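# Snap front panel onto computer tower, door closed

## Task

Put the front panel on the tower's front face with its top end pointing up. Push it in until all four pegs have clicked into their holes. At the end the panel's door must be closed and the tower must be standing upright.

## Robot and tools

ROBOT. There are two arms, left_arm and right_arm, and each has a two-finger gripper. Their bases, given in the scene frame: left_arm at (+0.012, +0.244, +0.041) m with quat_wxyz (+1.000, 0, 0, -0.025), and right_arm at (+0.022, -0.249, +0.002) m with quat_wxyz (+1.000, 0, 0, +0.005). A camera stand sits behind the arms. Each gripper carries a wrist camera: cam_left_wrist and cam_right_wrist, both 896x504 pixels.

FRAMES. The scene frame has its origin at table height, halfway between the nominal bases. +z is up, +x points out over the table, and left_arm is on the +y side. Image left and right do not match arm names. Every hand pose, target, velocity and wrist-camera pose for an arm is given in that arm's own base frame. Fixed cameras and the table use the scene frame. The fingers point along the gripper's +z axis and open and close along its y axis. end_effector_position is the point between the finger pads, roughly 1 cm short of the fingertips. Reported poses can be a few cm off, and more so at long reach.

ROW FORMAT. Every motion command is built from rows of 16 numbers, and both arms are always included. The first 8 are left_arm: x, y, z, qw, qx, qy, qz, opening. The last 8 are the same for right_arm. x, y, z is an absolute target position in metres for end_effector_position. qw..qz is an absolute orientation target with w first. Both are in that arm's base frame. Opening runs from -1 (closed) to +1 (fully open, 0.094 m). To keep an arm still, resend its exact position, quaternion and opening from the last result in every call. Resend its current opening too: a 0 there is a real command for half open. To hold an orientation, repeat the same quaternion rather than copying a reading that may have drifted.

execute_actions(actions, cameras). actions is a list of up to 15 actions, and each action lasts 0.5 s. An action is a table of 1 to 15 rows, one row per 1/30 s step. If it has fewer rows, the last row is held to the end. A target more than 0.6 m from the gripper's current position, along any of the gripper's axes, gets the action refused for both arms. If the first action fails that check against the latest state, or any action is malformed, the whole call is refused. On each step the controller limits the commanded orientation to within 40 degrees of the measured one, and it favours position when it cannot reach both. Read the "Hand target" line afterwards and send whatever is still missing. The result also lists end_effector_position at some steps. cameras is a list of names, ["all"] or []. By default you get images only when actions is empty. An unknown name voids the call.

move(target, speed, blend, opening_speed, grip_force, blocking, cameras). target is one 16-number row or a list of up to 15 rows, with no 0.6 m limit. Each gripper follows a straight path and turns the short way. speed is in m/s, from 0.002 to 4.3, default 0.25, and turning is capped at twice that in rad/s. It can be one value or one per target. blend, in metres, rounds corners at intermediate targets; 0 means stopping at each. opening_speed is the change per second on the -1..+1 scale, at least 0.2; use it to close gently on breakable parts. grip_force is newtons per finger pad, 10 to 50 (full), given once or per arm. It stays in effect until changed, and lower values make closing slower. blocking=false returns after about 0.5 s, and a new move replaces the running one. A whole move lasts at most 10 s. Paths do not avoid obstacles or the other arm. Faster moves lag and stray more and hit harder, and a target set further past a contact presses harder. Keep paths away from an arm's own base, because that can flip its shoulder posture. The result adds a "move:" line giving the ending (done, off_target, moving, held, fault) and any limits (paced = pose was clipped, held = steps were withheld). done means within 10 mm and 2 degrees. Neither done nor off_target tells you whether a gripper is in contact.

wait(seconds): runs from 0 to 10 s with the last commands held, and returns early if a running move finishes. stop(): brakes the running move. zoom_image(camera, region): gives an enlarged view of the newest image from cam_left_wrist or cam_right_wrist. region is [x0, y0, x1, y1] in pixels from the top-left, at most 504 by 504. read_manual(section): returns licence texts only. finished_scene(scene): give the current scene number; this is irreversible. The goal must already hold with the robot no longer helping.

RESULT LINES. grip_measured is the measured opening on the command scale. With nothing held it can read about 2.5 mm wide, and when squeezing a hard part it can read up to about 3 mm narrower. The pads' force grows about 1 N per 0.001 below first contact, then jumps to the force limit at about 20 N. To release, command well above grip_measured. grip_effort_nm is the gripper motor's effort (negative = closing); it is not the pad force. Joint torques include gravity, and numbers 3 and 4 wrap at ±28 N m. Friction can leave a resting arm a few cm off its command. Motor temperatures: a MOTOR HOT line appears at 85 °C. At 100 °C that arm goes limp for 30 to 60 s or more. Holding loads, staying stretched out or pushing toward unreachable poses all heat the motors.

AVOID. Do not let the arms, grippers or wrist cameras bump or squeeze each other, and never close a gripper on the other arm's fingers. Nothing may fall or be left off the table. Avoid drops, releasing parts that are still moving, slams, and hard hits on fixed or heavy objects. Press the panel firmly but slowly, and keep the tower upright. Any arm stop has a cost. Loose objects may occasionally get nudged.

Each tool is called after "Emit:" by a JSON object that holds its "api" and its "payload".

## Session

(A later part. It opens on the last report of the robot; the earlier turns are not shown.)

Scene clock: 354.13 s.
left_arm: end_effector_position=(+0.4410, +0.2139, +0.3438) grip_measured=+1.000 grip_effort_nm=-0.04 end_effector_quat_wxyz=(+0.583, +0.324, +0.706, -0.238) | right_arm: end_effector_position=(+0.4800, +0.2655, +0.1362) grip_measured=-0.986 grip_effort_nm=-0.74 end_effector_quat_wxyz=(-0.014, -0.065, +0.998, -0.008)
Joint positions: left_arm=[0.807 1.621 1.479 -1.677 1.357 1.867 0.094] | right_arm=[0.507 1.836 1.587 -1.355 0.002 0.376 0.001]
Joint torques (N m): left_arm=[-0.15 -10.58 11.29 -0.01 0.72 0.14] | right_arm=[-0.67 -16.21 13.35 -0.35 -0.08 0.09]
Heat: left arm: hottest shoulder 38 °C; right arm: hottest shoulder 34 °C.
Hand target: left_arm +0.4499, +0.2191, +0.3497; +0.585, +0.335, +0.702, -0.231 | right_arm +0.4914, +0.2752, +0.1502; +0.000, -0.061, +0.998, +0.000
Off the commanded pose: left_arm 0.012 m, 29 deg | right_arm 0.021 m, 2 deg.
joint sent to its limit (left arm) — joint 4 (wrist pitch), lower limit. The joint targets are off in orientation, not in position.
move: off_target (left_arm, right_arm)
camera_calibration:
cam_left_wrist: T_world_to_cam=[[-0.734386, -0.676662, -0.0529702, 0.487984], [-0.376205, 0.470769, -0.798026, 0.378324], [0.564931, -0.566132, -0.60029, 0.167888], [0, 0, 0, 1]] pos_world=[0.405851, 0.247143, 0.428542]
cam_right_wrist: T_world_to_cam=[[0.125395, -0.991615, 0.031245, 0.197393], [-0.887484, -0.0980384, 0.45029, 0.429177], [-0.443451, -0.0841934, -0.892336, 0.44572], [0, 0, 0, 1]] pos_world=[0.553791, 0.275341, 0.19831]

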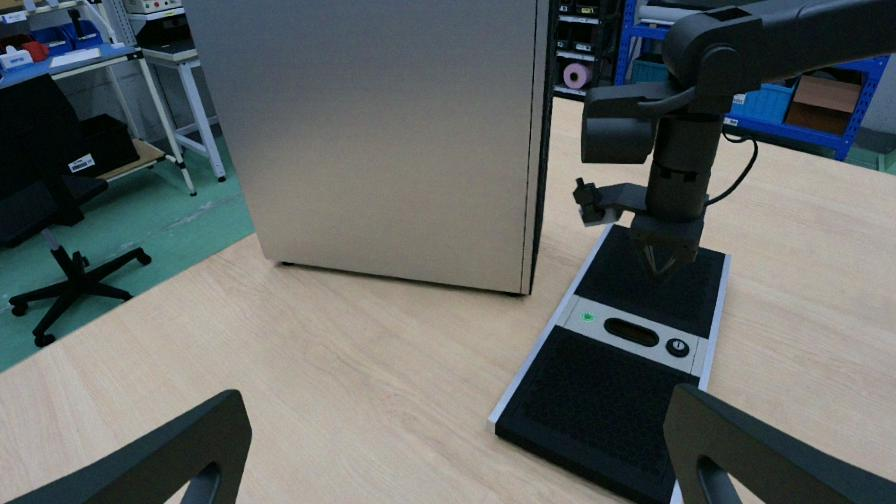

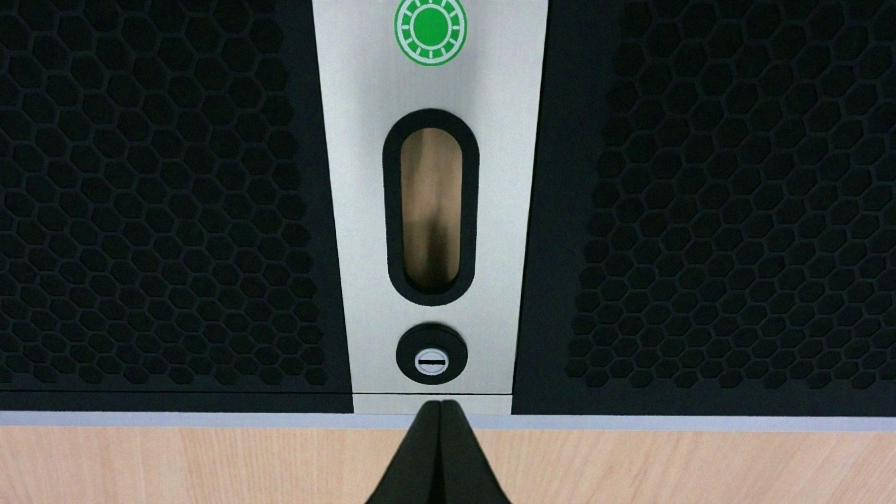

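Emit:
{"api": "move", "payload": {"target": [0.45,0.22,0.35,0.585,0.335,0.702,-0.231,1,0.511,0.279,0.095,0,-0.061,0.998,0,-1], "speed": 0.2, "cameras": ["all"]}}

Scene clock: 364.73 s.
left_arm: end_effector_position=(+0.4410, +0.2139, +0.3438) grip_measured=+1.000 grip_effort_nm=-0.03 end_effector_quat_wxyz=(+0.583, +0.324, +0.706, -0.238) | right_arm: end_effector_position=(+0.4976, +0.2753, +0.0840) grip_measured=-0.986 grip_effort_nm=-0.75 end_effector_quat_wxyz=(-0.017, -0.065, +0.998, -0.010)
Joint positions: left_arm=[0.807 1.621 1.479 -1.677 1.356 1.868 0.094] | right_arm=[0.507 1.931 1.587 -1.266 0.002 0.376 0.001]
Joint torques (N m): left_arm=[-0.15 -10.17 11.28 -0.01 0.7 0.12] | right_arm=[-1.67 -18.49 11.3 0.14 -0.06 -0.04]
Heat: left arm: hottest shoulder 36 °C; right arm: hottest elbow 37 °C.
Hand target: left_arm +0.4495, +0.2196, +0.3498; +0.585, +0.334, +0.702, -0.230 | right_arm +0.5107, +0.2787, +0.0953; +0.000, -0.061, +0.998, +0.000
Off the commanded pose: left_arm 0.013 m, 2 deg | right_arm 0.018 m, 2 deg.
move: off_target (left_arm, right_arm)
camera_calibration:
cam_left_wrist: T_world_to_cam=[[-0.734493, -0.676521, -0.0532808, 0.488052], [-0.376155, 0.47122, -0.797784, 0.378051], [0.564825, -0.565926, -0.600584, 0.168062], [0, 0, 0, 1]] pos_world=[0.405751, 0.247143, 0.428542]
cam_right_wrist: T_world_to_cam=[[0.12559, -0.991506, 0.0338137, 0.206182], [-0.88475, -0.0965177, 0.455962, 0.467042], [-0.448826, -0.0871809, -0.889357, 0.411], [0, 0, 0, 1]] pos_world=[0.571788, 0.285339, 0.1456]

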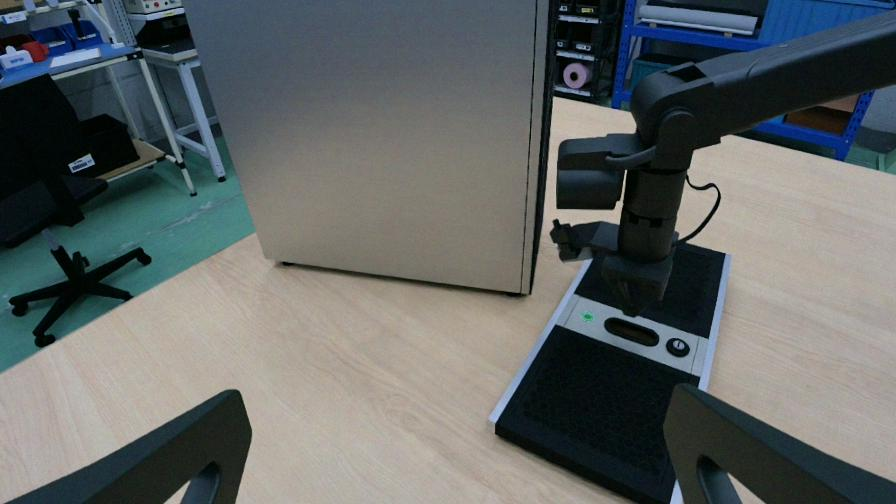

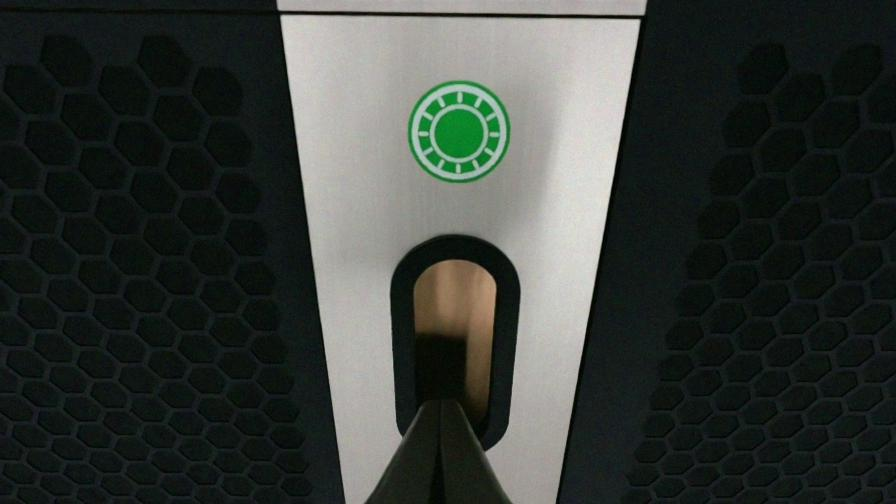

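Emit:
{"api": "move", "payload": {"target": [0.45,0.22,0.35,0.585,0.335,0.702,-0.231,1,0.512,0.2755,0.075,0,-0.061,0.998,0,-1], "speed": 0.1, "cameras": ["cam_right_wrist"]}}

Scene clock: 373.13 s.
left_arm: end_effector_position=(+0.4410, +0.2139, +0.3438) grip_measured=+1.000 grip_effort_nm=-0.04 end_effector_quat_wxyz=(+0.583, +0.324, +0.706, -0.238) | right_arm: end_effector_position=(+0.5075, +0.2808, +0.0829) grip_measured=-0.986 grip_effort_nm=-0.74 end_effector_quat_wxyz=(+0.003, -0.065, +0.998, +0.000)
Joint positions: left_arm=[0.807 1.621 1.479 -1.677 1.356 1.868 0.094] | right_arm=[0.507 1.933 1.587 -1.22 0.002 0.376 0.001]
Joint torques (N m): left_arm=[-0.09 -10.7 11.22 0.06 0.72 0.14] | right_arm=[-2.2 -17.03 8.54 0.25 -0.06 -0.11]
Heat: left arm: hottest elbow 36 °C; right arm: hottest elbow 37 °C.
Hand target: left_arm +0.4495, +0.2196, +0.3498; +0.585, +0.334, +0.702, -0.230 | right_arm +0.5119, +0.2755, +0.0750; +0.000, -0.061, +0.998, +0.000
Off the commanded pose: left_arm 0.013 m, 2 deg | right_arm 0.011 m, 1 deg.
move: off_target (left_arm, right_arm)
camera_calibration:
cam_right_wrist: T_world_to_cam=[[0.124667, -0.992049, 0.0172191, 0.212398], [-0.901821, -0.106057, 0.418893, 0.491221], [-0.413736, -0.0677506, -0.907872, 0.393217], [0, 0, 0, 1]] pos_world=[0.579203, 0.289447, 0.147565]
Images, in order (width x height): cam_right_wrist 896x504.

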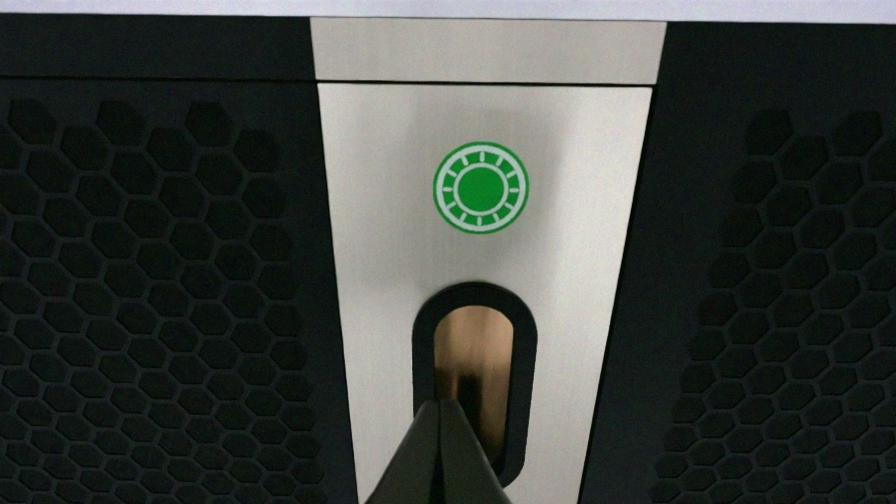

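Emit:
{"api": "move", "payload": {"target": [0.45,0.22,0.35,0.585,0.335,0.702,-0.231,1,0.498,0.266,0.068,0,-0.061,0.998,0,-1], "speed": 0.1, "cameras": ["cam_right_wrist"]}}

Scene clock: 381.33 s.
left_arm: end_effector_position=(+0.4410, +0.2139, +0.3438) grip_measured=+1.000 grip_effort_nm=-0.03 end_effector_quat_wxyz=(+0.583, +0.324, +0.706, -0.238) | right_arm: end_effector_position=(+0.4919, +0.2702, +0.0570) grip_measured=-0.986 grip_effort_nm=-0.75 end_effector_quat_wxyz=(-0.013, -0.064, +0.998, -0.007)
Joint positions: left_arm=[0.807 1.621 1.479 -1.677 1.356 1.868 0.094] | right_arm=[0.504 1.933 1.514 -1.181 0.002 0.376 0.001]
Joint torques (N m): left_arm=[-0.15 -10.29 11.17 -0.01 0.7 0.13] | right_arm=[-2.73 -19.6 8.13 0.32 -0.06 -0.11]
Heat: left arm: hottest elbow 36 °C; right arm: hottest elbow 37 °C.
Hand target: left_arm +0.4495, +0.2196, +0.3498; +0.585, +0.334, +0.702, -0.230 | right_arm +0.4979, +0.2659, +0.0679; +0.000, -0.061, +0.998, +0.000
Off the commanded pose: left_arm 0.013 m, 2 deg | right_arm 0.013 m, 2 deg.
move: off_target (left_arm, right_arm)
camera_calibration:
cam_right_wrist: T_world_to_cam=[[0.122277, -0.992043, 0.0299964, 0.204686], [-0.889151, -0.0960662, 0.447417, 0.47629], [-0.440975, -0.0813801, -0.893822, 0.378772], [0, 0, 0, 1]] pos_world=[0.565494, 0.279637, 0.119315]
Images, in order (width x height): cam_right_wrist 896x504.

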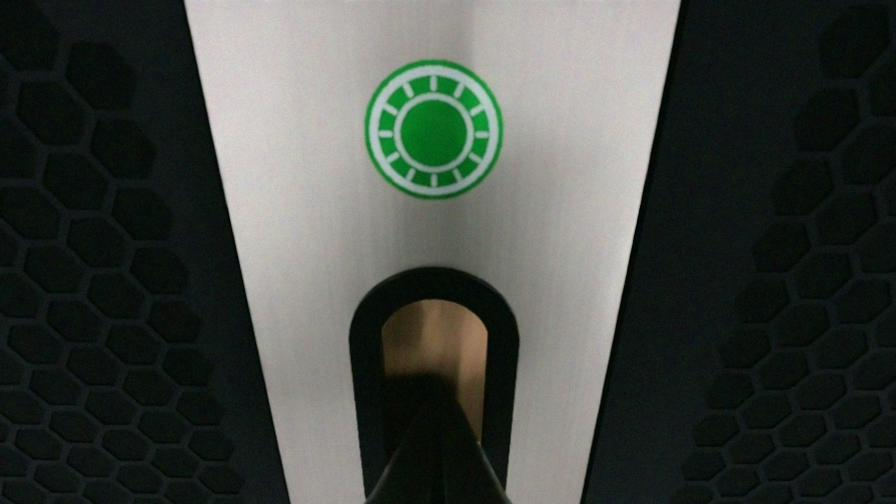

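Emit:
{"api": "move", "payload": {"target": [0.45,0.22,0.35,0.585,0.335,0.702,-0.231,1,0.498,0.267,0.054,0,-0.061,0.998,0,-1], "speed": 0.08, "cameras": ["all"]}}

Scene clock: 389.90 s.
left_arm: end_effector_position=(+0.4410, +0.2139, +0.3438) grip_measured=+1.000 grip_effort_nm=-0.04 end_effector_quat_wxyz=(+0.583, +0.324, +0.706, -0.238) | right_arm: end_effector_position=(+0.4934, +0.2710, +0.0519) grip_measured=-0.986 grip_effort_nm=-0.75 end_effector_quat_wxyz=(-0.005, -0.064, +0.998, -0.004)
Joint positions: left_arm=[0.807 1.621 1.479 -1.677 1.356 1.868 0.094] | right_arm=[0.504 1.933 1.499 -1.15 0.002 0.376 0.001]
Joint torques (N m): left_arm=[-0.32 -10.29 11.22 0.03 0.7 0.13] | right_arm=[-2.2 -17.9 8.23 0.27 -0.01 -0.11]
Heat: left arm: hottest elbow 36 °C; right arm: hottest elbow 37 °C.
Hand target: left_arm +0.4495, +0.2196, +0.3498; +0.585, +0.334, +0.702, -0.230 | right_arm +0.4980, +0.2669, +0.0541; +0.000, -0.061, +0.998, +0.000
Off the commanded pose: left_arm 0.013 m, 2 deg | right_arm 0.006 m, 1 deg.
move: off_target (left_arm)
camera_calibration:
cam_left_wrist: T_world_to_cam=[[-0.734493, -0.676521, -0.0532808, 0.488052], [-0.376155, 0.47122, -0.797784, 0.378051], [0.564825, -0.565926, -0.600584, 0.168062], [0, 0, 0, 1]] pos_world=[0.405751, 0.247143, 0.428542]
cam_right_wrist: T_world_to_cam=[[0.121947, -0.992249, 0.0238963, 0.206067], [-0.89546, -0.0996036, 0.433855, 0.484862], [-0.428112, -0.0743057, -0.900666, 0.367087], [0, 0, 0, 1]] pos_world=[0.566199, 0.28004, 0.115339]

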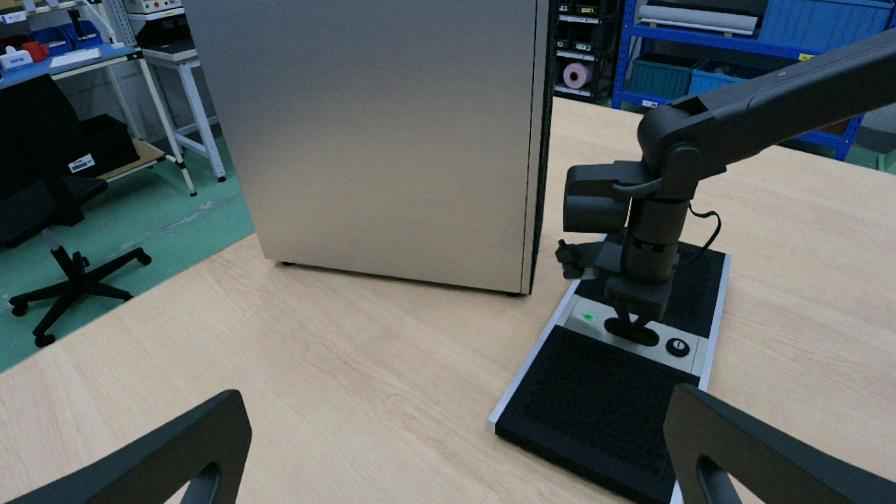

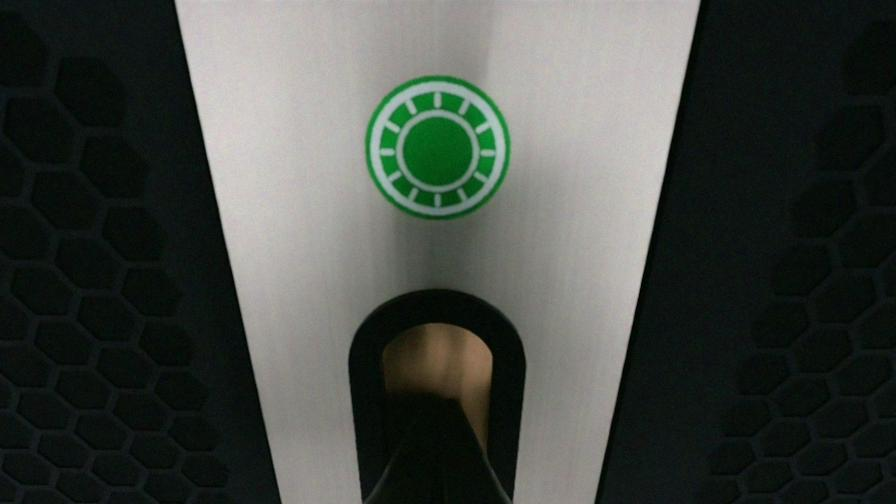

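Emit:
{"api": "move", "payload": {"target": [0.45,0.22,0.35,0.585,0.335,0.702,-0.231,1,0.496,0.267,0.042,0,-0.061,0.998,0,-1], "speed": 0.08, "cameras": ["cam_right_wrist"]}}

Scene clock: 394.93 s.
left_arm: end_effector_position=(+0.4410, +0.2139, +0.3438) grip_measured=+1.000 grip_effort_nm=-0.04 end_effector_quat_wxyz=(+0.583, +0.324, +0.706, -0.238) | right_arm: end_effector_position=(+0.4925, +0.2705, +0.0449) grip_measured=-0.986 grip_effort_nm=-0.75 end_effector_quat_wxyz=(-0.001, -0.064, +0.998, -0.002)
Joint positions: left_arm=[0.807 1.621 1.479 -1.677 1.356 1.868 0.094] | right_arm=[0.504 1.933 1.479 -1.12 0.002 0.376 0.001]
Joint torques (N m): left_arm=[-0.21 -10.46 11.29 0.01 0.7 0.13] | right_arm=[-1.55 -17.32 8.09 0.03 -0.06 -0.09]
Heat: left arm: hottest elbow 36 °C; right arm: hottest elbow 36 °C.
Hand target: left_arm +0.4495, +0.2196, +0.3498; +0.585, +0.334, +0.702, -0.230 | right_arm +0.4960, +0.2669, +0.0421; +0.000, -0.061, +0.998, +0.000
Off the commanded pose: left_arm 0.013 m, 2 deg | right_arm 0.006 m, 0 deg.
move: off_target (left_arm)
camera_calibration:
cam_right_wrist: T_world_to_cam=[[0.121708, -0.992354, 0.0205254, 0.206142], [-0.898925, -0.101434, 0.426197, 0.489515], [-0.420857, -0.0703223, -0.904397, 0.355831], [0, 0, 0, 1]] pos_world=[0.564702, 0.279242, 0.108952]
Images, in order (width x height): cam_right_wrist 896x504.

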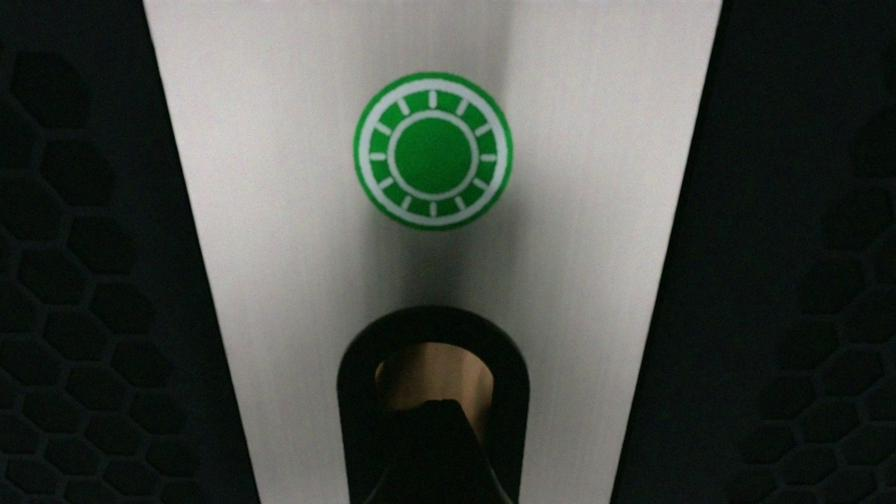

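Emit:
{"api": "move", "payload": {"target": [0.45,0.22,0.35,0.585,0.335,0.702,-0.231,1,0.496,0.267,0.035,0,-0.061,0.998,0,-1], "speed": 0.08}}

Emit:
{"api": "move", "payload": {"target": [0.45,0.22,0.35,0.585,0.335,0.702,-0.231,1,0.496,0.267,0.035,0,-0.061,0.998,0,-0.5], "speed": 0.08, "opening_speed": 0.3, "cameras": ["all"]}}

Scene clock: 408.03 s.
left_arm: end_effector_position=(+0.4410, +0.2139, +0.3438) grip_measured=+1.000 grip_effort_nm=-0.04 end_effector_quat_wxyz=(+0.583, +0.324, +0.706, -0.238) | right_arm: end_effector_position=(+0.4930, +0.2708, +0.0422) grip_measured=-0.986 grip_effort_nm=-0.75 end_effector_quat_wxyz=(+0.002, -0.064, +0.998, +0.000)
Joint positions: left_arm=[0.807 1.621 1.479 -1.677 1.356 1.868 0.094] | right_arm=[0.504 1.933 1.471 -1.105 0.002 0.376 0.001]
Joint torques (N m): left_arm=[-0.38 -10.17 11.23 0.1 0.71 0.13] | right_arm=[-1.73 -17.08 8.05 0.23 -0.04 -0.1]
Motor temperatures (°C): left_arm=[25 33 36 28 25 22 25] | right_arm=[23 33 35 22 24 23 25]
Heat: left arm: hottest elbow 36 °C; right arm: hottest elbow 35 °C.
Hand target: left_arm +0.4495, +0.2196, +0.3498; +0.585, +0.334, +0.702, -0.230 | right_arm +0.4958, +0.2669, +0.0350; +0.000, -0.061, +0.998, +0.000
Off the commanded pose: left_arm 0.013 m, 2 deg | right_arm 0.009 m, 0 deg.
move: off_target (left_arm)

Scene clock: 409.90 s.
left_arm: end_effector_position=(+0.4410, +0.2139, +0.3438) grip_measured=+1.000 grip_effort_nm=-0.04 end_effector_quat_wxyz=(+0.583, +0.324, +0.706, -0.238) | right_arm: end_effector_position=(+0.4931, +0.2712, +0.0422) grip_measured=-0.771 grip_effort_nm=1.28 end_effector_quat_wxyz=(+0.002, -0.064, +0.998, +0.001)
Joint positions: left_arm=[0.807 1.621 1.479 -1.677 1.356 1.868 0.094] | right_arm=[0.504 1.933 1.471 -1.104 0 0.376 0.011]
Joint torques (N m): left_arm=[0.03 -10.23 11.25 -0.05 0.7 0.13] | right_arm=[-1.73 -16.91 8.08 0.24 0.01 -0.06]
Heat: left arm: hottest elbow 36 °C; right arm: hottest elbow 35 °C.
Hand target: left_arm +0.4495, +0.2196, +0.3498; +0.585, +0.334, +0.702, -0.230 | right_arm +0.4958, +0.2669, +0.0350; +0.000, -0.061, +0.998, +0.000
Off the commanded pose: left_arm 0.013 m, 2 deg | right_arm 0.009 m, 0 deg.
move: off_target (left_arm)
camera_calibration:
cam_left_wrist: T_world_to_cam=[[-0.734493, -0.676521, -0.0532808, 0.488052], [-0.376155, 0.47122, -0.797784, 0.378051], [0.564825, -0.565926, -0.600584, 0.168062], [0, 0, 0, 1]] pos_world=[0.405751, 0.247143, 0.428542]
cam_right_wrist: T_world_to_cam=[[0.12161, -0.992458, 0.0154365, 0.207089], [-0.90176, -0.103971, 0.419547, 0.49368], [-0.414777, -0.0649411, -0.907603, 0.349363], [0, 0, 0, 1]] pos_world=[0.564904, 0.279544, 0.106764]

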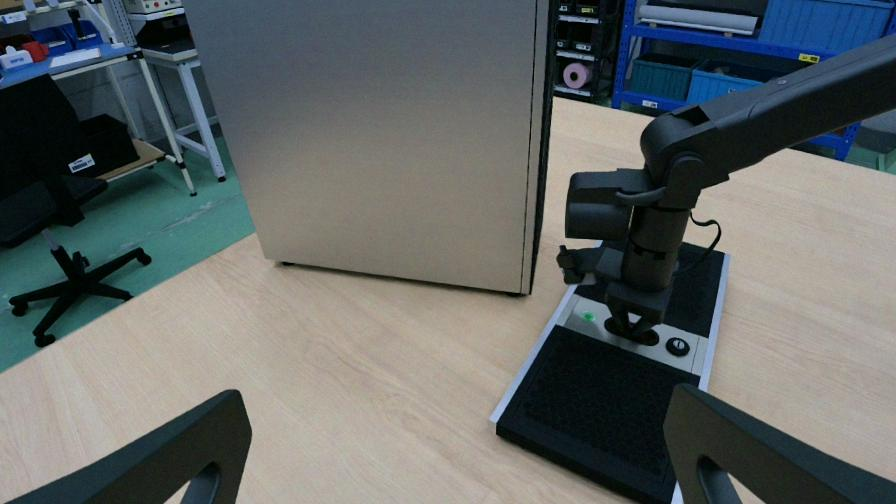

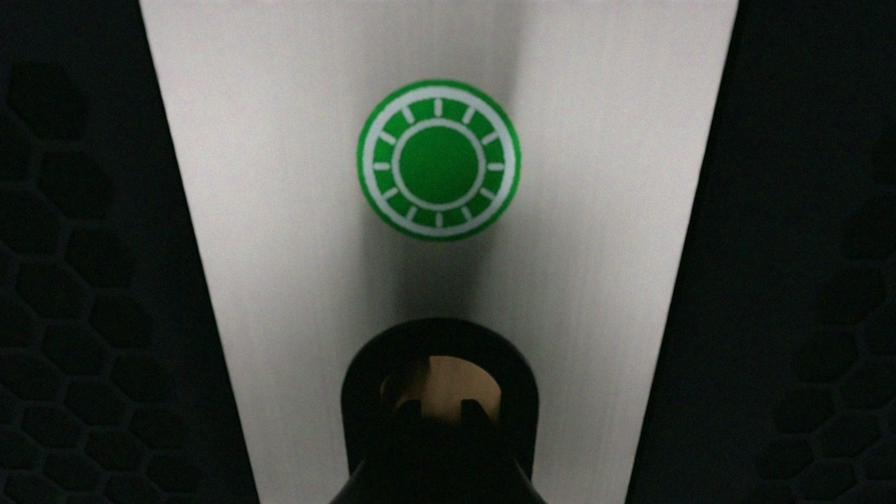

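Emit:
{"api": "move", "payload": {"target": [0.45,0.22,0.35,0.585,0.335,0.702,-0.231,1,0.496,0.267,0.09,0,-0.061,0.998,0,-0.5], "speed": 0.08, "cameras": ["all"]}}

Scene clock: 416.23 s.
left_arm: end_effector_position=(+0.4410, +0.2139, +0.3438) grip_measured=+1.000 grip_effort_nm=-0.04 end_effector_quat_wxyz=(+0.583, +0.324, +0.706, -0.238) | right_arm: end_effector_position=(+0.4716, +0.2594, +0.0495) grip_measured=-0.769 grip_effort_nm=1.28 end_effector_quat_wxyz=(-0.039, -0.064, +0.997, -0.019)
Joint positions: left_arm=[0.807 1.621 1.479 -1.677 1.356 1.868 0.094] | right_arm=[0.504 1.922 1.471 -1.207 0 0.376 0.011]
Joint torques (N m): left_arm=[-0.26 -10.58 11.25 -0.01 0.7 0.13] | right_arm=[-1.73 -20.07 13.49 -0.73 0.05 -0.08]
Heat: left arm: hottest elbow 36 °C; right arm: hottest elbow 35 °C.
Hand target: left_arm +0.4495, +0.2196, +0.3498; +0.585, +0.334, +0.702, -0.230 | right_arm +0.4940, +0.2658, +0.0902; +0.000, -0.061, +0.998, +0.000
Off the commanded pose: left_arm 0.013 m, 2 deg | right_arm 0.048 m, 5 deg.
move: off_target (left_arm, right_arm)
camera_calibration:
cam_left_wrist: T_world_to_cam=[[-0.734493, -0.676521, -0.0532808, 0.488052], [-0.376155, 0.47122, -0.797784, 0.378051], [0.564825, -0.565926, -0.600584, 0.168062], [0, 0, 0, 1]] pos_world=[0.405751, 0.247143, 0.428542]
cam_right_wrist: T_world_to_cam=[[0.124177, -0.991032, 0.0493595, 0.1946], [-0.865257, -0.0837998, 0.494275, 0.443808], [-0.485706, -0.104086, -0.867903, 0.387949], [0, 0, 0, 1]] pos_world=[0.548272, 0.270426, 0.107734]

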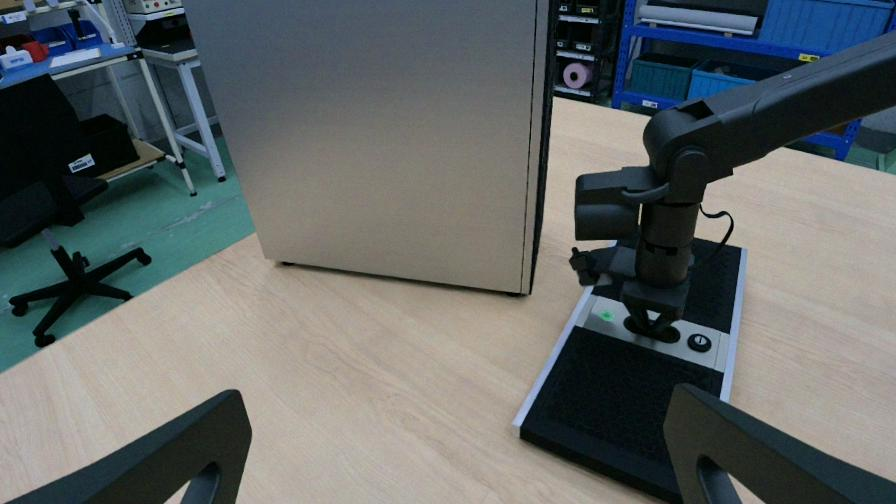

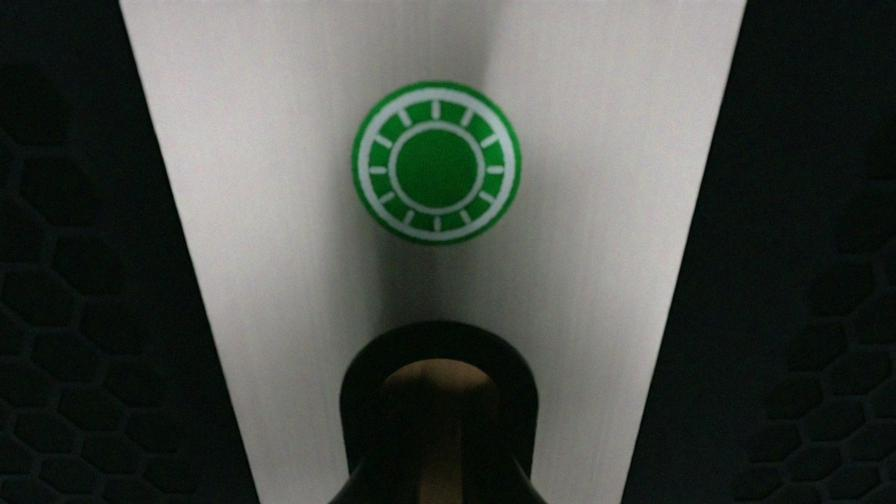

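Emit:
{"api": "move", "payload": {"target": [0.45,0.22,0.35,0.585,0.335,0.702,-0.231,1,0.48,0.262,0.15,0,-0.061,0.998,0,-0.5], "speed": 0.08, "cameras": ["all"]}}

Scene clock: 422.03 s.
left_arm: end_effector_position=(+0.4410, +0.2139, +0.3438) grip_measured=+1.000 grip_effort_nm=-0.04 end_effector_quat_wxyz=(+0.583, +0.324, +0.706, -0.238) | right_arm: end_effector_position=(+0.4604, +0.2532, +0.1104) grip_measured=-0.769 grip_effort_nm=1.28 end_effector_quat_wxyz=(-0.039, -0.064, +0.997, -0.018)
Joint positions: left_arm=[0.807 1.621 1.479 -1.677 1.356 1.868 0.094] | right_arm=[0.504 1.83 1.506 -1.332 0 0.376 0.011]
Joint velocities: left_arm=[-0.024 -0.015 -0.007 -0.022 -0.154 -0.066 0] | right_arm=[within noise]
Joint torques (N m): left_arm=[-0.38 -10.23 11.25 -0.01 0.71 0.13] | right_arm=[-1.96 -19.25 14.2 -0.7 0.04 -0.01]
Heat: left arm: hottest elbow 36 °C; right arm: hottest elbow 35 °C.
Hand target: left_arm +0.4495, +0.2196, +0.3498; +0.585, +0.334, +0.702, -0.230 | right_arm +0.4780, +0.2608, +0.1500; +0.000, -0.061, +0.998, +0.000
Off the commanded pose: left_arm 0.013 m, 2 deg | right_arm 0.045 m, 5 deg.
move: off_target (left_arm, right_arm)
camera_calibration:
cam_left_wrist: T_world_to_cam=[[-0.734493, -0.676521, -0.0532808, 0.488052], [-0.376155, 0.47122, -0.797784, 0.378051], [0.564825, -0.565926, -0.600584, 0.168062], [0, 0, 0, 1]] pos_world=[0.405751, 0.247143, 0.428542]
cam_right_wrist: T_world_to_cam=[[0.124125, -0.991056, 0.0489998, 0.186931], [-0.865606, -0.0840067, 0.493629, 0.403798], [-0.485097, -0.103686, -0.868291, 0.43444], [0, 0, 0, 1]] pos_world=[0.537073, 0.264226, 0.168735]

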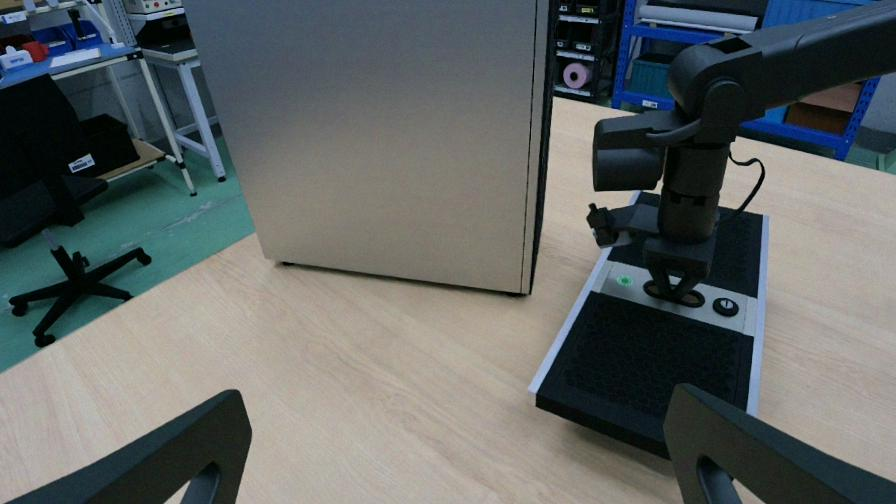

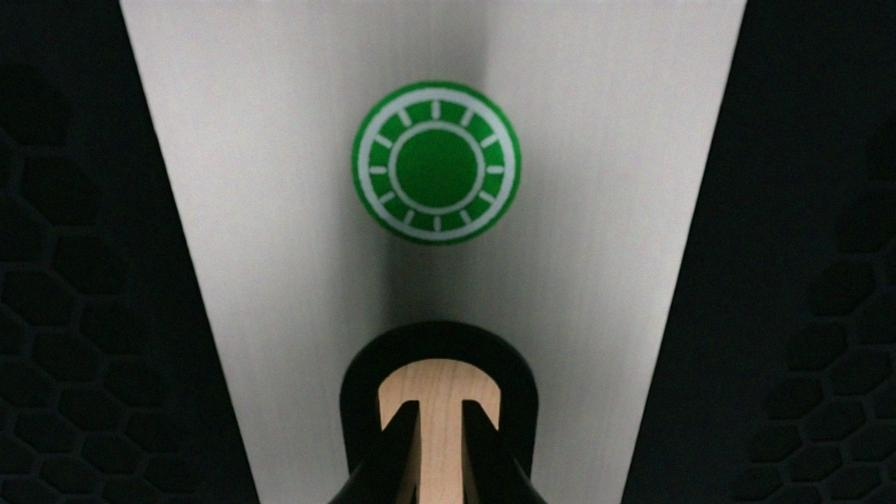

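Emit:
{"api": "move", "payload": {"target": [[0.45,0.22,0.35,0.585,0.335,0.702,-0.231,1,0.47,0.22,0.3,0,-0.061,0.998,0,-0.5],[0.45,0.22,0.35,0.585,0.335,0.702,-0.231,1,0.44,0.06,0.38,0.394,0.394,0.587,0.587,-0.5]], "speed": 0.25, "blend": [0.05,0], "cameras": ["all"]}}

Scene clock: 438.50 s.
left_arm: end_effector_position=(+0.4410, +0.2139, +0.3438) grip_measured=+1.000 grip_effort_nm=-0.03 end_effector_quat_wxyz=(+0.583, +0.324, +0.706, -0.238) | right_arm: end_effector_position=(+0.4425, +0.0638, +0.3507) grip_measured=-0.769 grip_effort_nm=1.28 end_effector_quat_wxyz=(+0.372, +0.409, +0.607, +0.571)
Joint positions: left_arm=[0.807 1.621 1.479 -1.677 1.356 1.868 0.094] | right_arm=[-0.012 0.902 0.635 0.188 -0.411 1.555 0.011]
Joint torques (N m): left_arm=[-0.26 -10.11 11.26 -0.03 0.7 0.15] | right_arm=[-2.08 -7.41 11.88 2.96 0.09 0.06]
Heat: left arm: hottest elbow 36 °C; right arm: hottest elbow 36 °C.
Hand target: left_arm +0.4495, +0.2196, +0.3498; +0.585, +0.334, +0.702, -0.230 | right_arm +0.4393, +0.0603, +0.3796; +0.394, +0.394, +0.588, +0.587
Off the commanded pose: left_arm 0.013 m, 2 deg | right_arm 0.030 m, 4 deg.
move: off_target (left_arm, right_arm)
camera_calibration:
cam_left_wrist: T_world_to_cam=[[-0.734493, -0.676521, -0.0532808, 0.488052], [-0.376155, 0.47122, -0.797784, 0.378051], [0.564825, -0.565926, -0.600584, 0.168062], [0, 0, 0, 1]] pos_world=[0.405751, 0.247143, 0.428542]
cam_right_wrist: T_world_to_cam=[[-0.0900461, -0.0147302, -0.995829, 0.388597], [-0.740154, 0.670015, 0.0570164, 0.303329], [0.666381, 0.742201, -0.0712349, -0.228219], [0, 0, 0, 1]] pos_world=[0.411583, -0.0281268, 0.353425]

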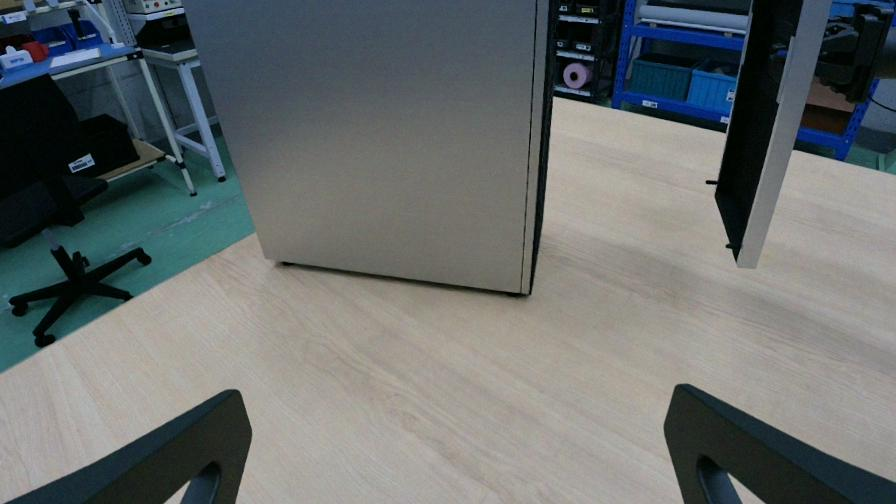

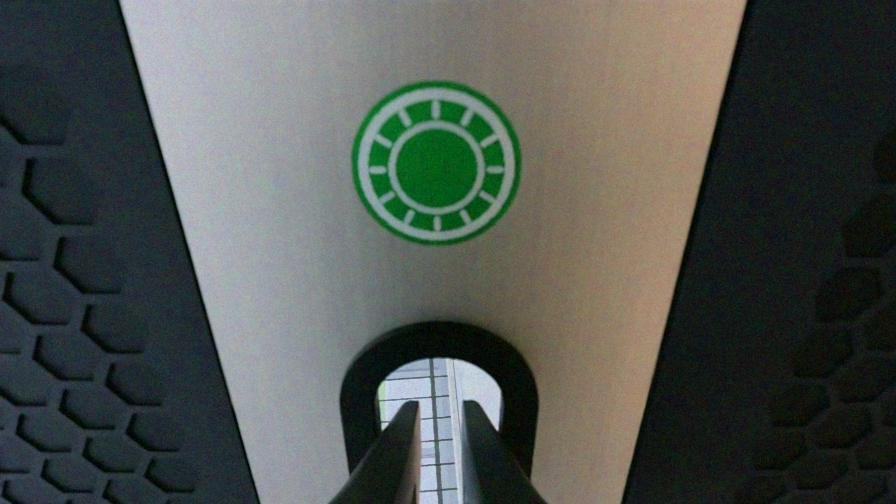

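Emit:
{"api": "move", "payload": {"target": [0.45,0.22,0.45,0.585,0.335,0.702,-0.231,1,0.575,0.105,0.29,0.4075,0.380,0.566,0.607,-0.5], "speed": 0.2, "cameras": ["cam_left_wrist"]}}

Emit:
{"api": "move", "payload": {"target": [0.544,-0.107,0.52,0.5444,0.3794,0.6845,-0.3018,1,0.575,0.105,0.29,0.4075,0.380,0.566,0.607,-0.5], "speed": 0.25, "cameras": ["cam_left_wrist"]}}

Scene clock: 490.20 s.
left_arm: end_effector_position=(+0.4473, +0.2203, +0.4311) grip_measured=+1.000 grip_effort_nm=-0.04 end_effector_quat_wxyz=(+0.589, +0.311, +0.713, -0.220) | right_arm: end_effector_position=(+0.5567, +0.0967, +0.2441) grip_measured=-0.767 grip_effort_nm=1.28 end_effector_quat_wxyz=(+0.387, +0.406, +0.592, +0.579)
Joint positions: left_arm=[0.807 1.572 1.657 -1.678 1.36 1.648 0.094] | right_arm=[0.083 1.453 0.696 0.726 -0.296 1.573 0.011]
Joint torques (N m): left_arm=[-0.62 -11.75 11.64 0.27 0.88 -0.09] | right_arm=[-0.26 -11.52 14.04 2.92 0.14 0.07]
Heat: left arm: hottest elbow 37 °C; right arm: hottest elbow 38 °C.
Hand target: left_arm +0.4496, +0.2191, +0.4494; +0.593, +0.319, +0.709, -0.211 | right_arm +0.5708, +0.1043, +0.2899; +0.407, +0.380, +0.566, +0.607
Off the commanded pose: left_arm 0.019 m, 3 deg | right_arm 0.050 m, 6 deg.
joint sent to its limit (left arm) — joint 4 (wrist pitch), lower limit. The joint targets are off in orientation, not in position.
move: off_target (left_arm, right_arm)
camera_calibration:
cam_left_wrist: T_world_to_cam=[[-0.701999, -0.709285, -0.0641208, 0.498912], [-0.393386, 0.461241, -0.795301, 0.45591], [0.593671, -0.533077, -0.602814, 0.201318], [0, 0, 0, 1]] pos_world=[0.410068, 0.250904, 0.515934]
Images, in order (width x height): cam_left_wrist 896x504.

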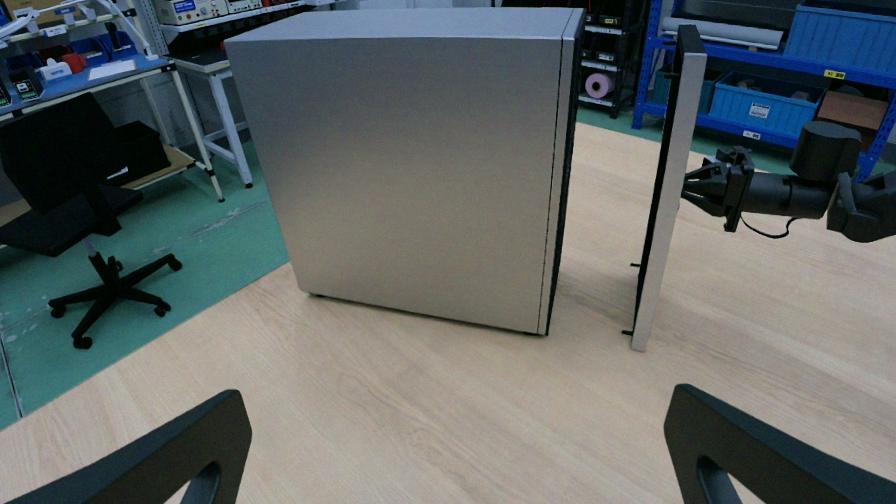

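Scene clock: 492.87 s.
left_arm: end_effector_position=(+0.5480, -0.1063, +0.5111) grip_measured=+1.000 grip_effort_nm=-0.04 end_effector_quat_wxyz=(+0.537, +0.379, +0.689, -0.305) | right_arm: end_effector_position=(+0.5567, +0.0967, +0.2441) grip_measured=-0.767 grip_effort_nm=1.28 end_effector_quat_wxyz=(+0.387, +0.406, +0.592, +0.579)
Joint positions: left_arm=[0.083 1.391 1.582 -0.687 1.049 0.425 0.094] | right_arm=[0.083 1.453 0.696 0.726 -0.296 1.573 0.011]
Joint torques (N m): left_arm=[0.15 -11.34 9.26 2.33 0.29 -0.07] | right_arm=[-0.44 -11.28 14.2 2.84 0.14 0.09]
Heat: left arm: hottest elbow 37 °C; right arm: hottest elbow 39 °C.
Hand target: left_arm +0.5439, -0.1070, +0.5200; +0.544, +0.380, +0.685, -0.302 | right_arm +0.5709, +0.1043, +0.2899; +0.407, +0.380, +0.566, +0.607
Off the commanded pose: left_arm 0.010 m, 1 deg | right_arm 0.050 m, 6 deg.
move: off_target (right_arm)
camera_calibration:
cam_left_wrist: T_world_to_cam=[[-0.850601, -0.525807, 0.00223807, 0.410157], [-0.33077, 0.53177, -0.779623, 0.675024], [0.408741, -0.663888, -0.626245, 0.115035], [0, 0, 0, 1]] pos_world=[0.525138, -0.0669239, 0.597387]
Images, in order (width x height): cam_left_wrist 896x504.

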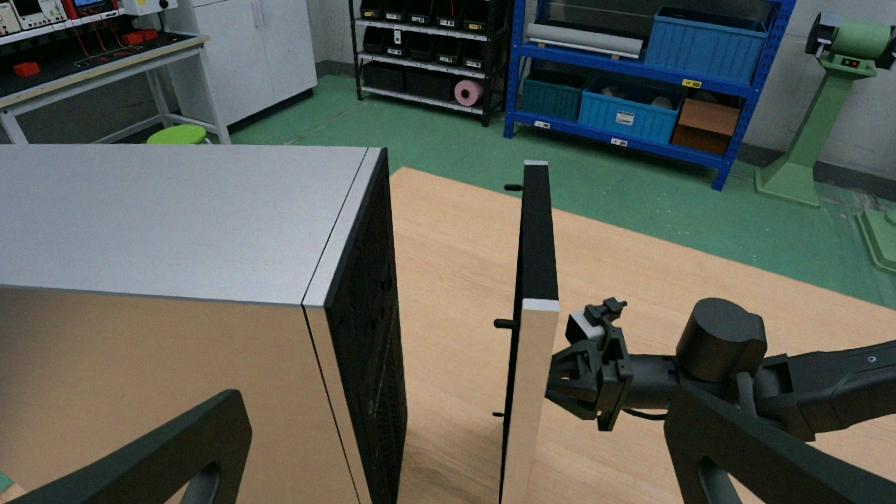

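Emit:
{"api": "zoom_image", "payload": {"camera": "cam_left_wrist", "region": [290, 130, 570, 340]}}

Emit:
{"api": "zoom_image", "payload": {"camera": "cam_left_wrist", "region": [320, 320, 570, 504]}}

Scaled by 1.800 from the camera's 896x504 image, which has a finer 1280x720 frame.

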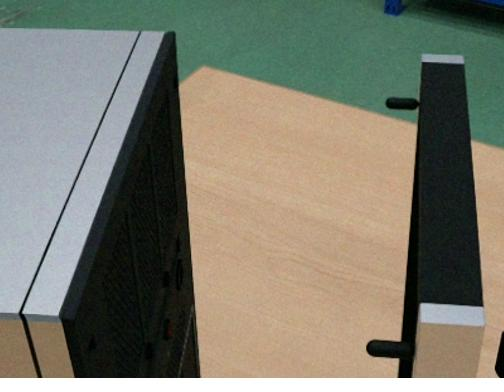

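Scaled by 2.016 from the camera's 896x504 image, which has a finer 1280x720 frame.

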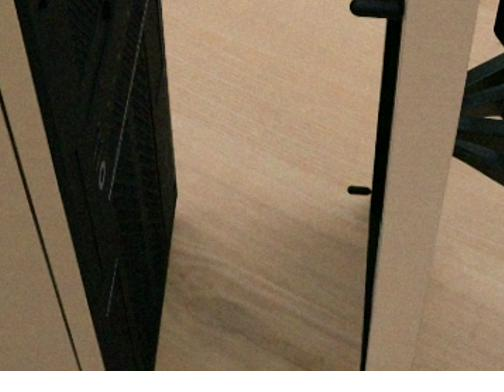

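Emit:
{"api": "move", "payload": {"target": [0.544,-0.107,0.52,0.5444,0.3794,0.6845,-0.3018,1,0.625,0.153,0.318,0.3916,0.3542,0.5694,0.6296,-0.5], "speed": 0.12, "cameras": ["cam_left_wrist"]}}

Emit:
{"api": "zoom_image", "payload": {"camera": "cam_left_wrist", "region": [290, 130, 570, 340]}}

Emit:
{"api": "zoom_image", "payload": {"camera": "cam_left_wrist", "region": [320, 320, 570, 504]}}

Scene clock: 560.67 s.
left_arm: end_effector_position=(+0.5480, -0.1063, +0.5111) grip_measured=+1.000 grip_effort_nm=-0.04 end_effector_quat_wxyz=(+0.537, +0.379, +0.689, -0.306) | right_arm: end_effector_position=(+0.6087, +0.1435, +0.2683) grip_measured=-0.767 grip_effort_nm=1.28 end_effector_quat_wxyz=(+0.374, +0.379, +0.593, +0.604)
Joint positions: left_arm=[0.083 1.391 1.582 -0.687 1.049 0.424 0.094] | right_arm=[0.151 1.567 0.876 0.7 -0.296 1.588 0.011]
Joint torques (N m): left_arm=[-0.03 -11.16 9.25 2.39 0.26 -0.07] | right_arm=[-0.56 -13.86 15.25 2 0.08 0.04]
Motor temperatures (°C): left_arm=[25 31 37 27 25 22 24] | right_arm=[23 32 46 23 24 23 28]
Heat: left arm: hottest elbow 37 °C; right arm: hottest elbow 46 °C.
Hand target: left_arm +0.5439, -0.1070, +0.5200; +0.544, +0.380, +0.684, -0.302 | right_arm +0.6205, +0.1520, +0.3179; +0.391, +0.354, +0.570, +0.630
Off the commanded pose: left_arm 0.010 m, 1 deg | right_arm 0.053 m, 5 deg.
move: off_target (right_arm)
camera_calibration:
cam_left_wrist: T_world_to_cam=[[-0.850443, -0.526057, 0.00331891, 0.409465], [-0.331655, 0.531246, -0.779604, 0.675391], [0.408353, -0.664109, -0.626264, 0.115302], [0, 0, 0, 1]] pos_world=[0.525139, -0.0668236, 0.597388]
Images, in order (width x height): cam_left_wrist 896x504.

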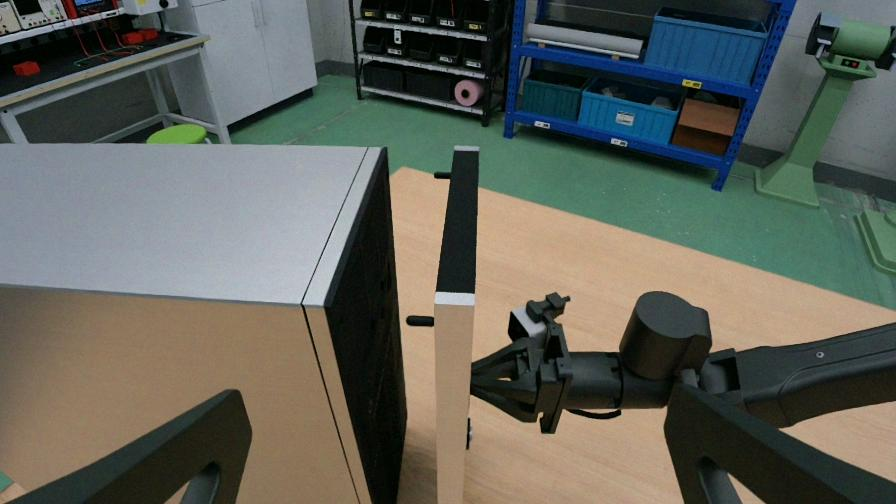

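Scaled by 1.800 from the camera's 896x504 image, which has a finer 1280x720 frame.

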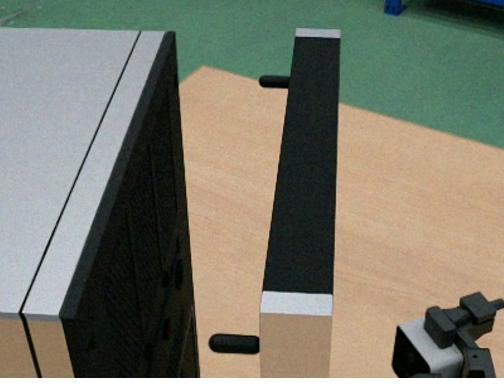

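Scaled by 2.016 from the camera's 896x504 image, which has a finer 1280x720 frame.

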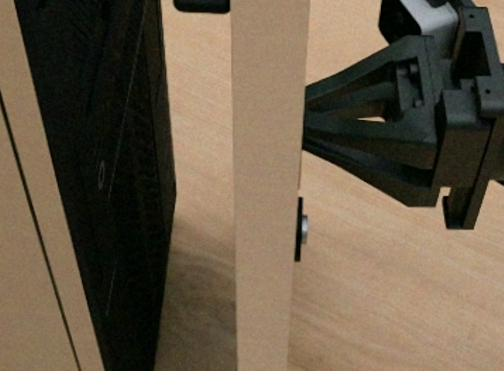

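Emit:
{"api": "move", "payload": {"target": [0.544,-0.107,0.52,0.5444,0.3794,0.6845,-0.3018,1,0.648,0.169,0.322,0.3913,0.3490,0.5727,0.6298,-0.5], "speed": 0.06, "cameras": ["cam_left_wrist"]}}

Emit:
{"api": "zoom_image", "payload": {"camera": "cam_left_wrist", "region": [290, 130, 570, 340]}}

Scene clock: 590.33 s.
left_arm: end_effector_position=(+0.5480, -0.1063, +0.5111) grip_measured=+1.000 grip_effort_nm=-0.04 end_effector_quat_wxyz=(+0.537, +0.379, +0.689, -0.306) | right_arm: end_effector_position=(+0.6319, +0.1587, +0.2706) grip_measured=-0.767 grip_effort_nm=1.28 end_effector_quat_wxyz=(+0.371, +0.377, +0.595, +0.605)
Joint positions: left_arm=[0.083 1.391 1.582 -0.687 1.049 0.424 0.094] | right_arm=[0.171 1.621 0.953 0.675 -0.286 1.588 0.011]
Joint torques (N m): left_arm=[-0.38 -11.34 9.26 2.39 0.25 -0.08] | right_arm=[-0.26 -14.68 15.34 1.85 0.14 -0.06]
Heat: left arm: hottest elbow 37 °C; right arm: hottest elbow 44 °C.
Hand target: left_arm +0.5439, -0.1070, +0.5200; +0.544, +0.380, +0.684, -0.302 | right_arm +0.6432, +0.1678, +0.3218; +0.391, +0.349, +0.573, +0.630
Off the commanded pose: left_arm 0.010 m, 1 deg | right_arm 0.055 m, 5 deg.
move: off_target (right_arm)
camera_calibration:
cam_left_wrist: T_world_to_cam=[[-0.850443, -0.526057, 0.00331891, 0.409465], [-0.331655, 0.531246, -0.779604, 0.675391], [0.408353, -0.664109, -0.626264, 0.115302], [0, 0, 0, 1]] pos_world=[0.525139, -0.0668236, 0.597388]
Images, in order (width x height): cam_left_wrist 896x504.

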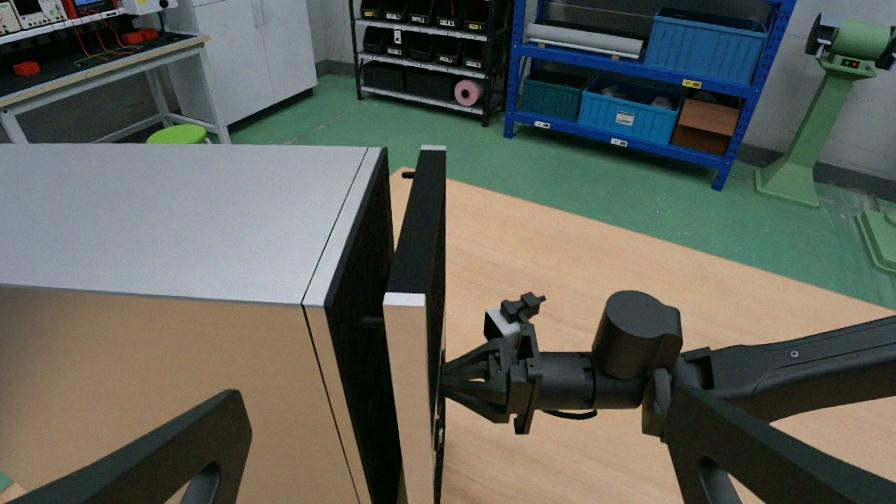

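Scaled by 1.800 from the camera's 896x504 image, which has a finer 1280x720 frame.

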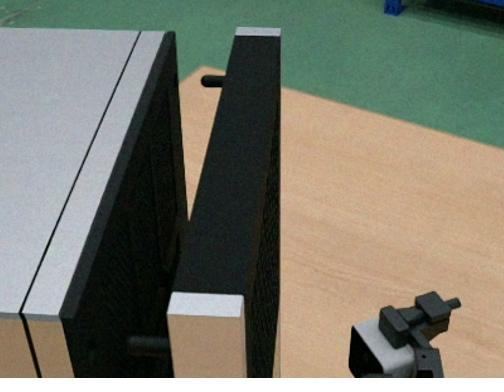

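Emit:
{"api": "zoom_image", "payload": {"camera": "cam_left_wrist", "region": [300, 280, 500, 504]}}

Scaled by 2.250 from the camera's 896x504 image, which has a finer 1280x720 frame.

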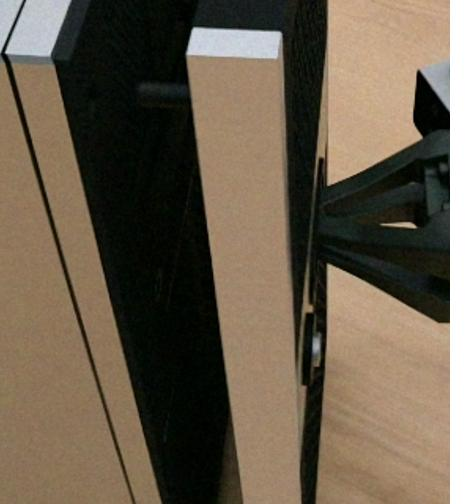

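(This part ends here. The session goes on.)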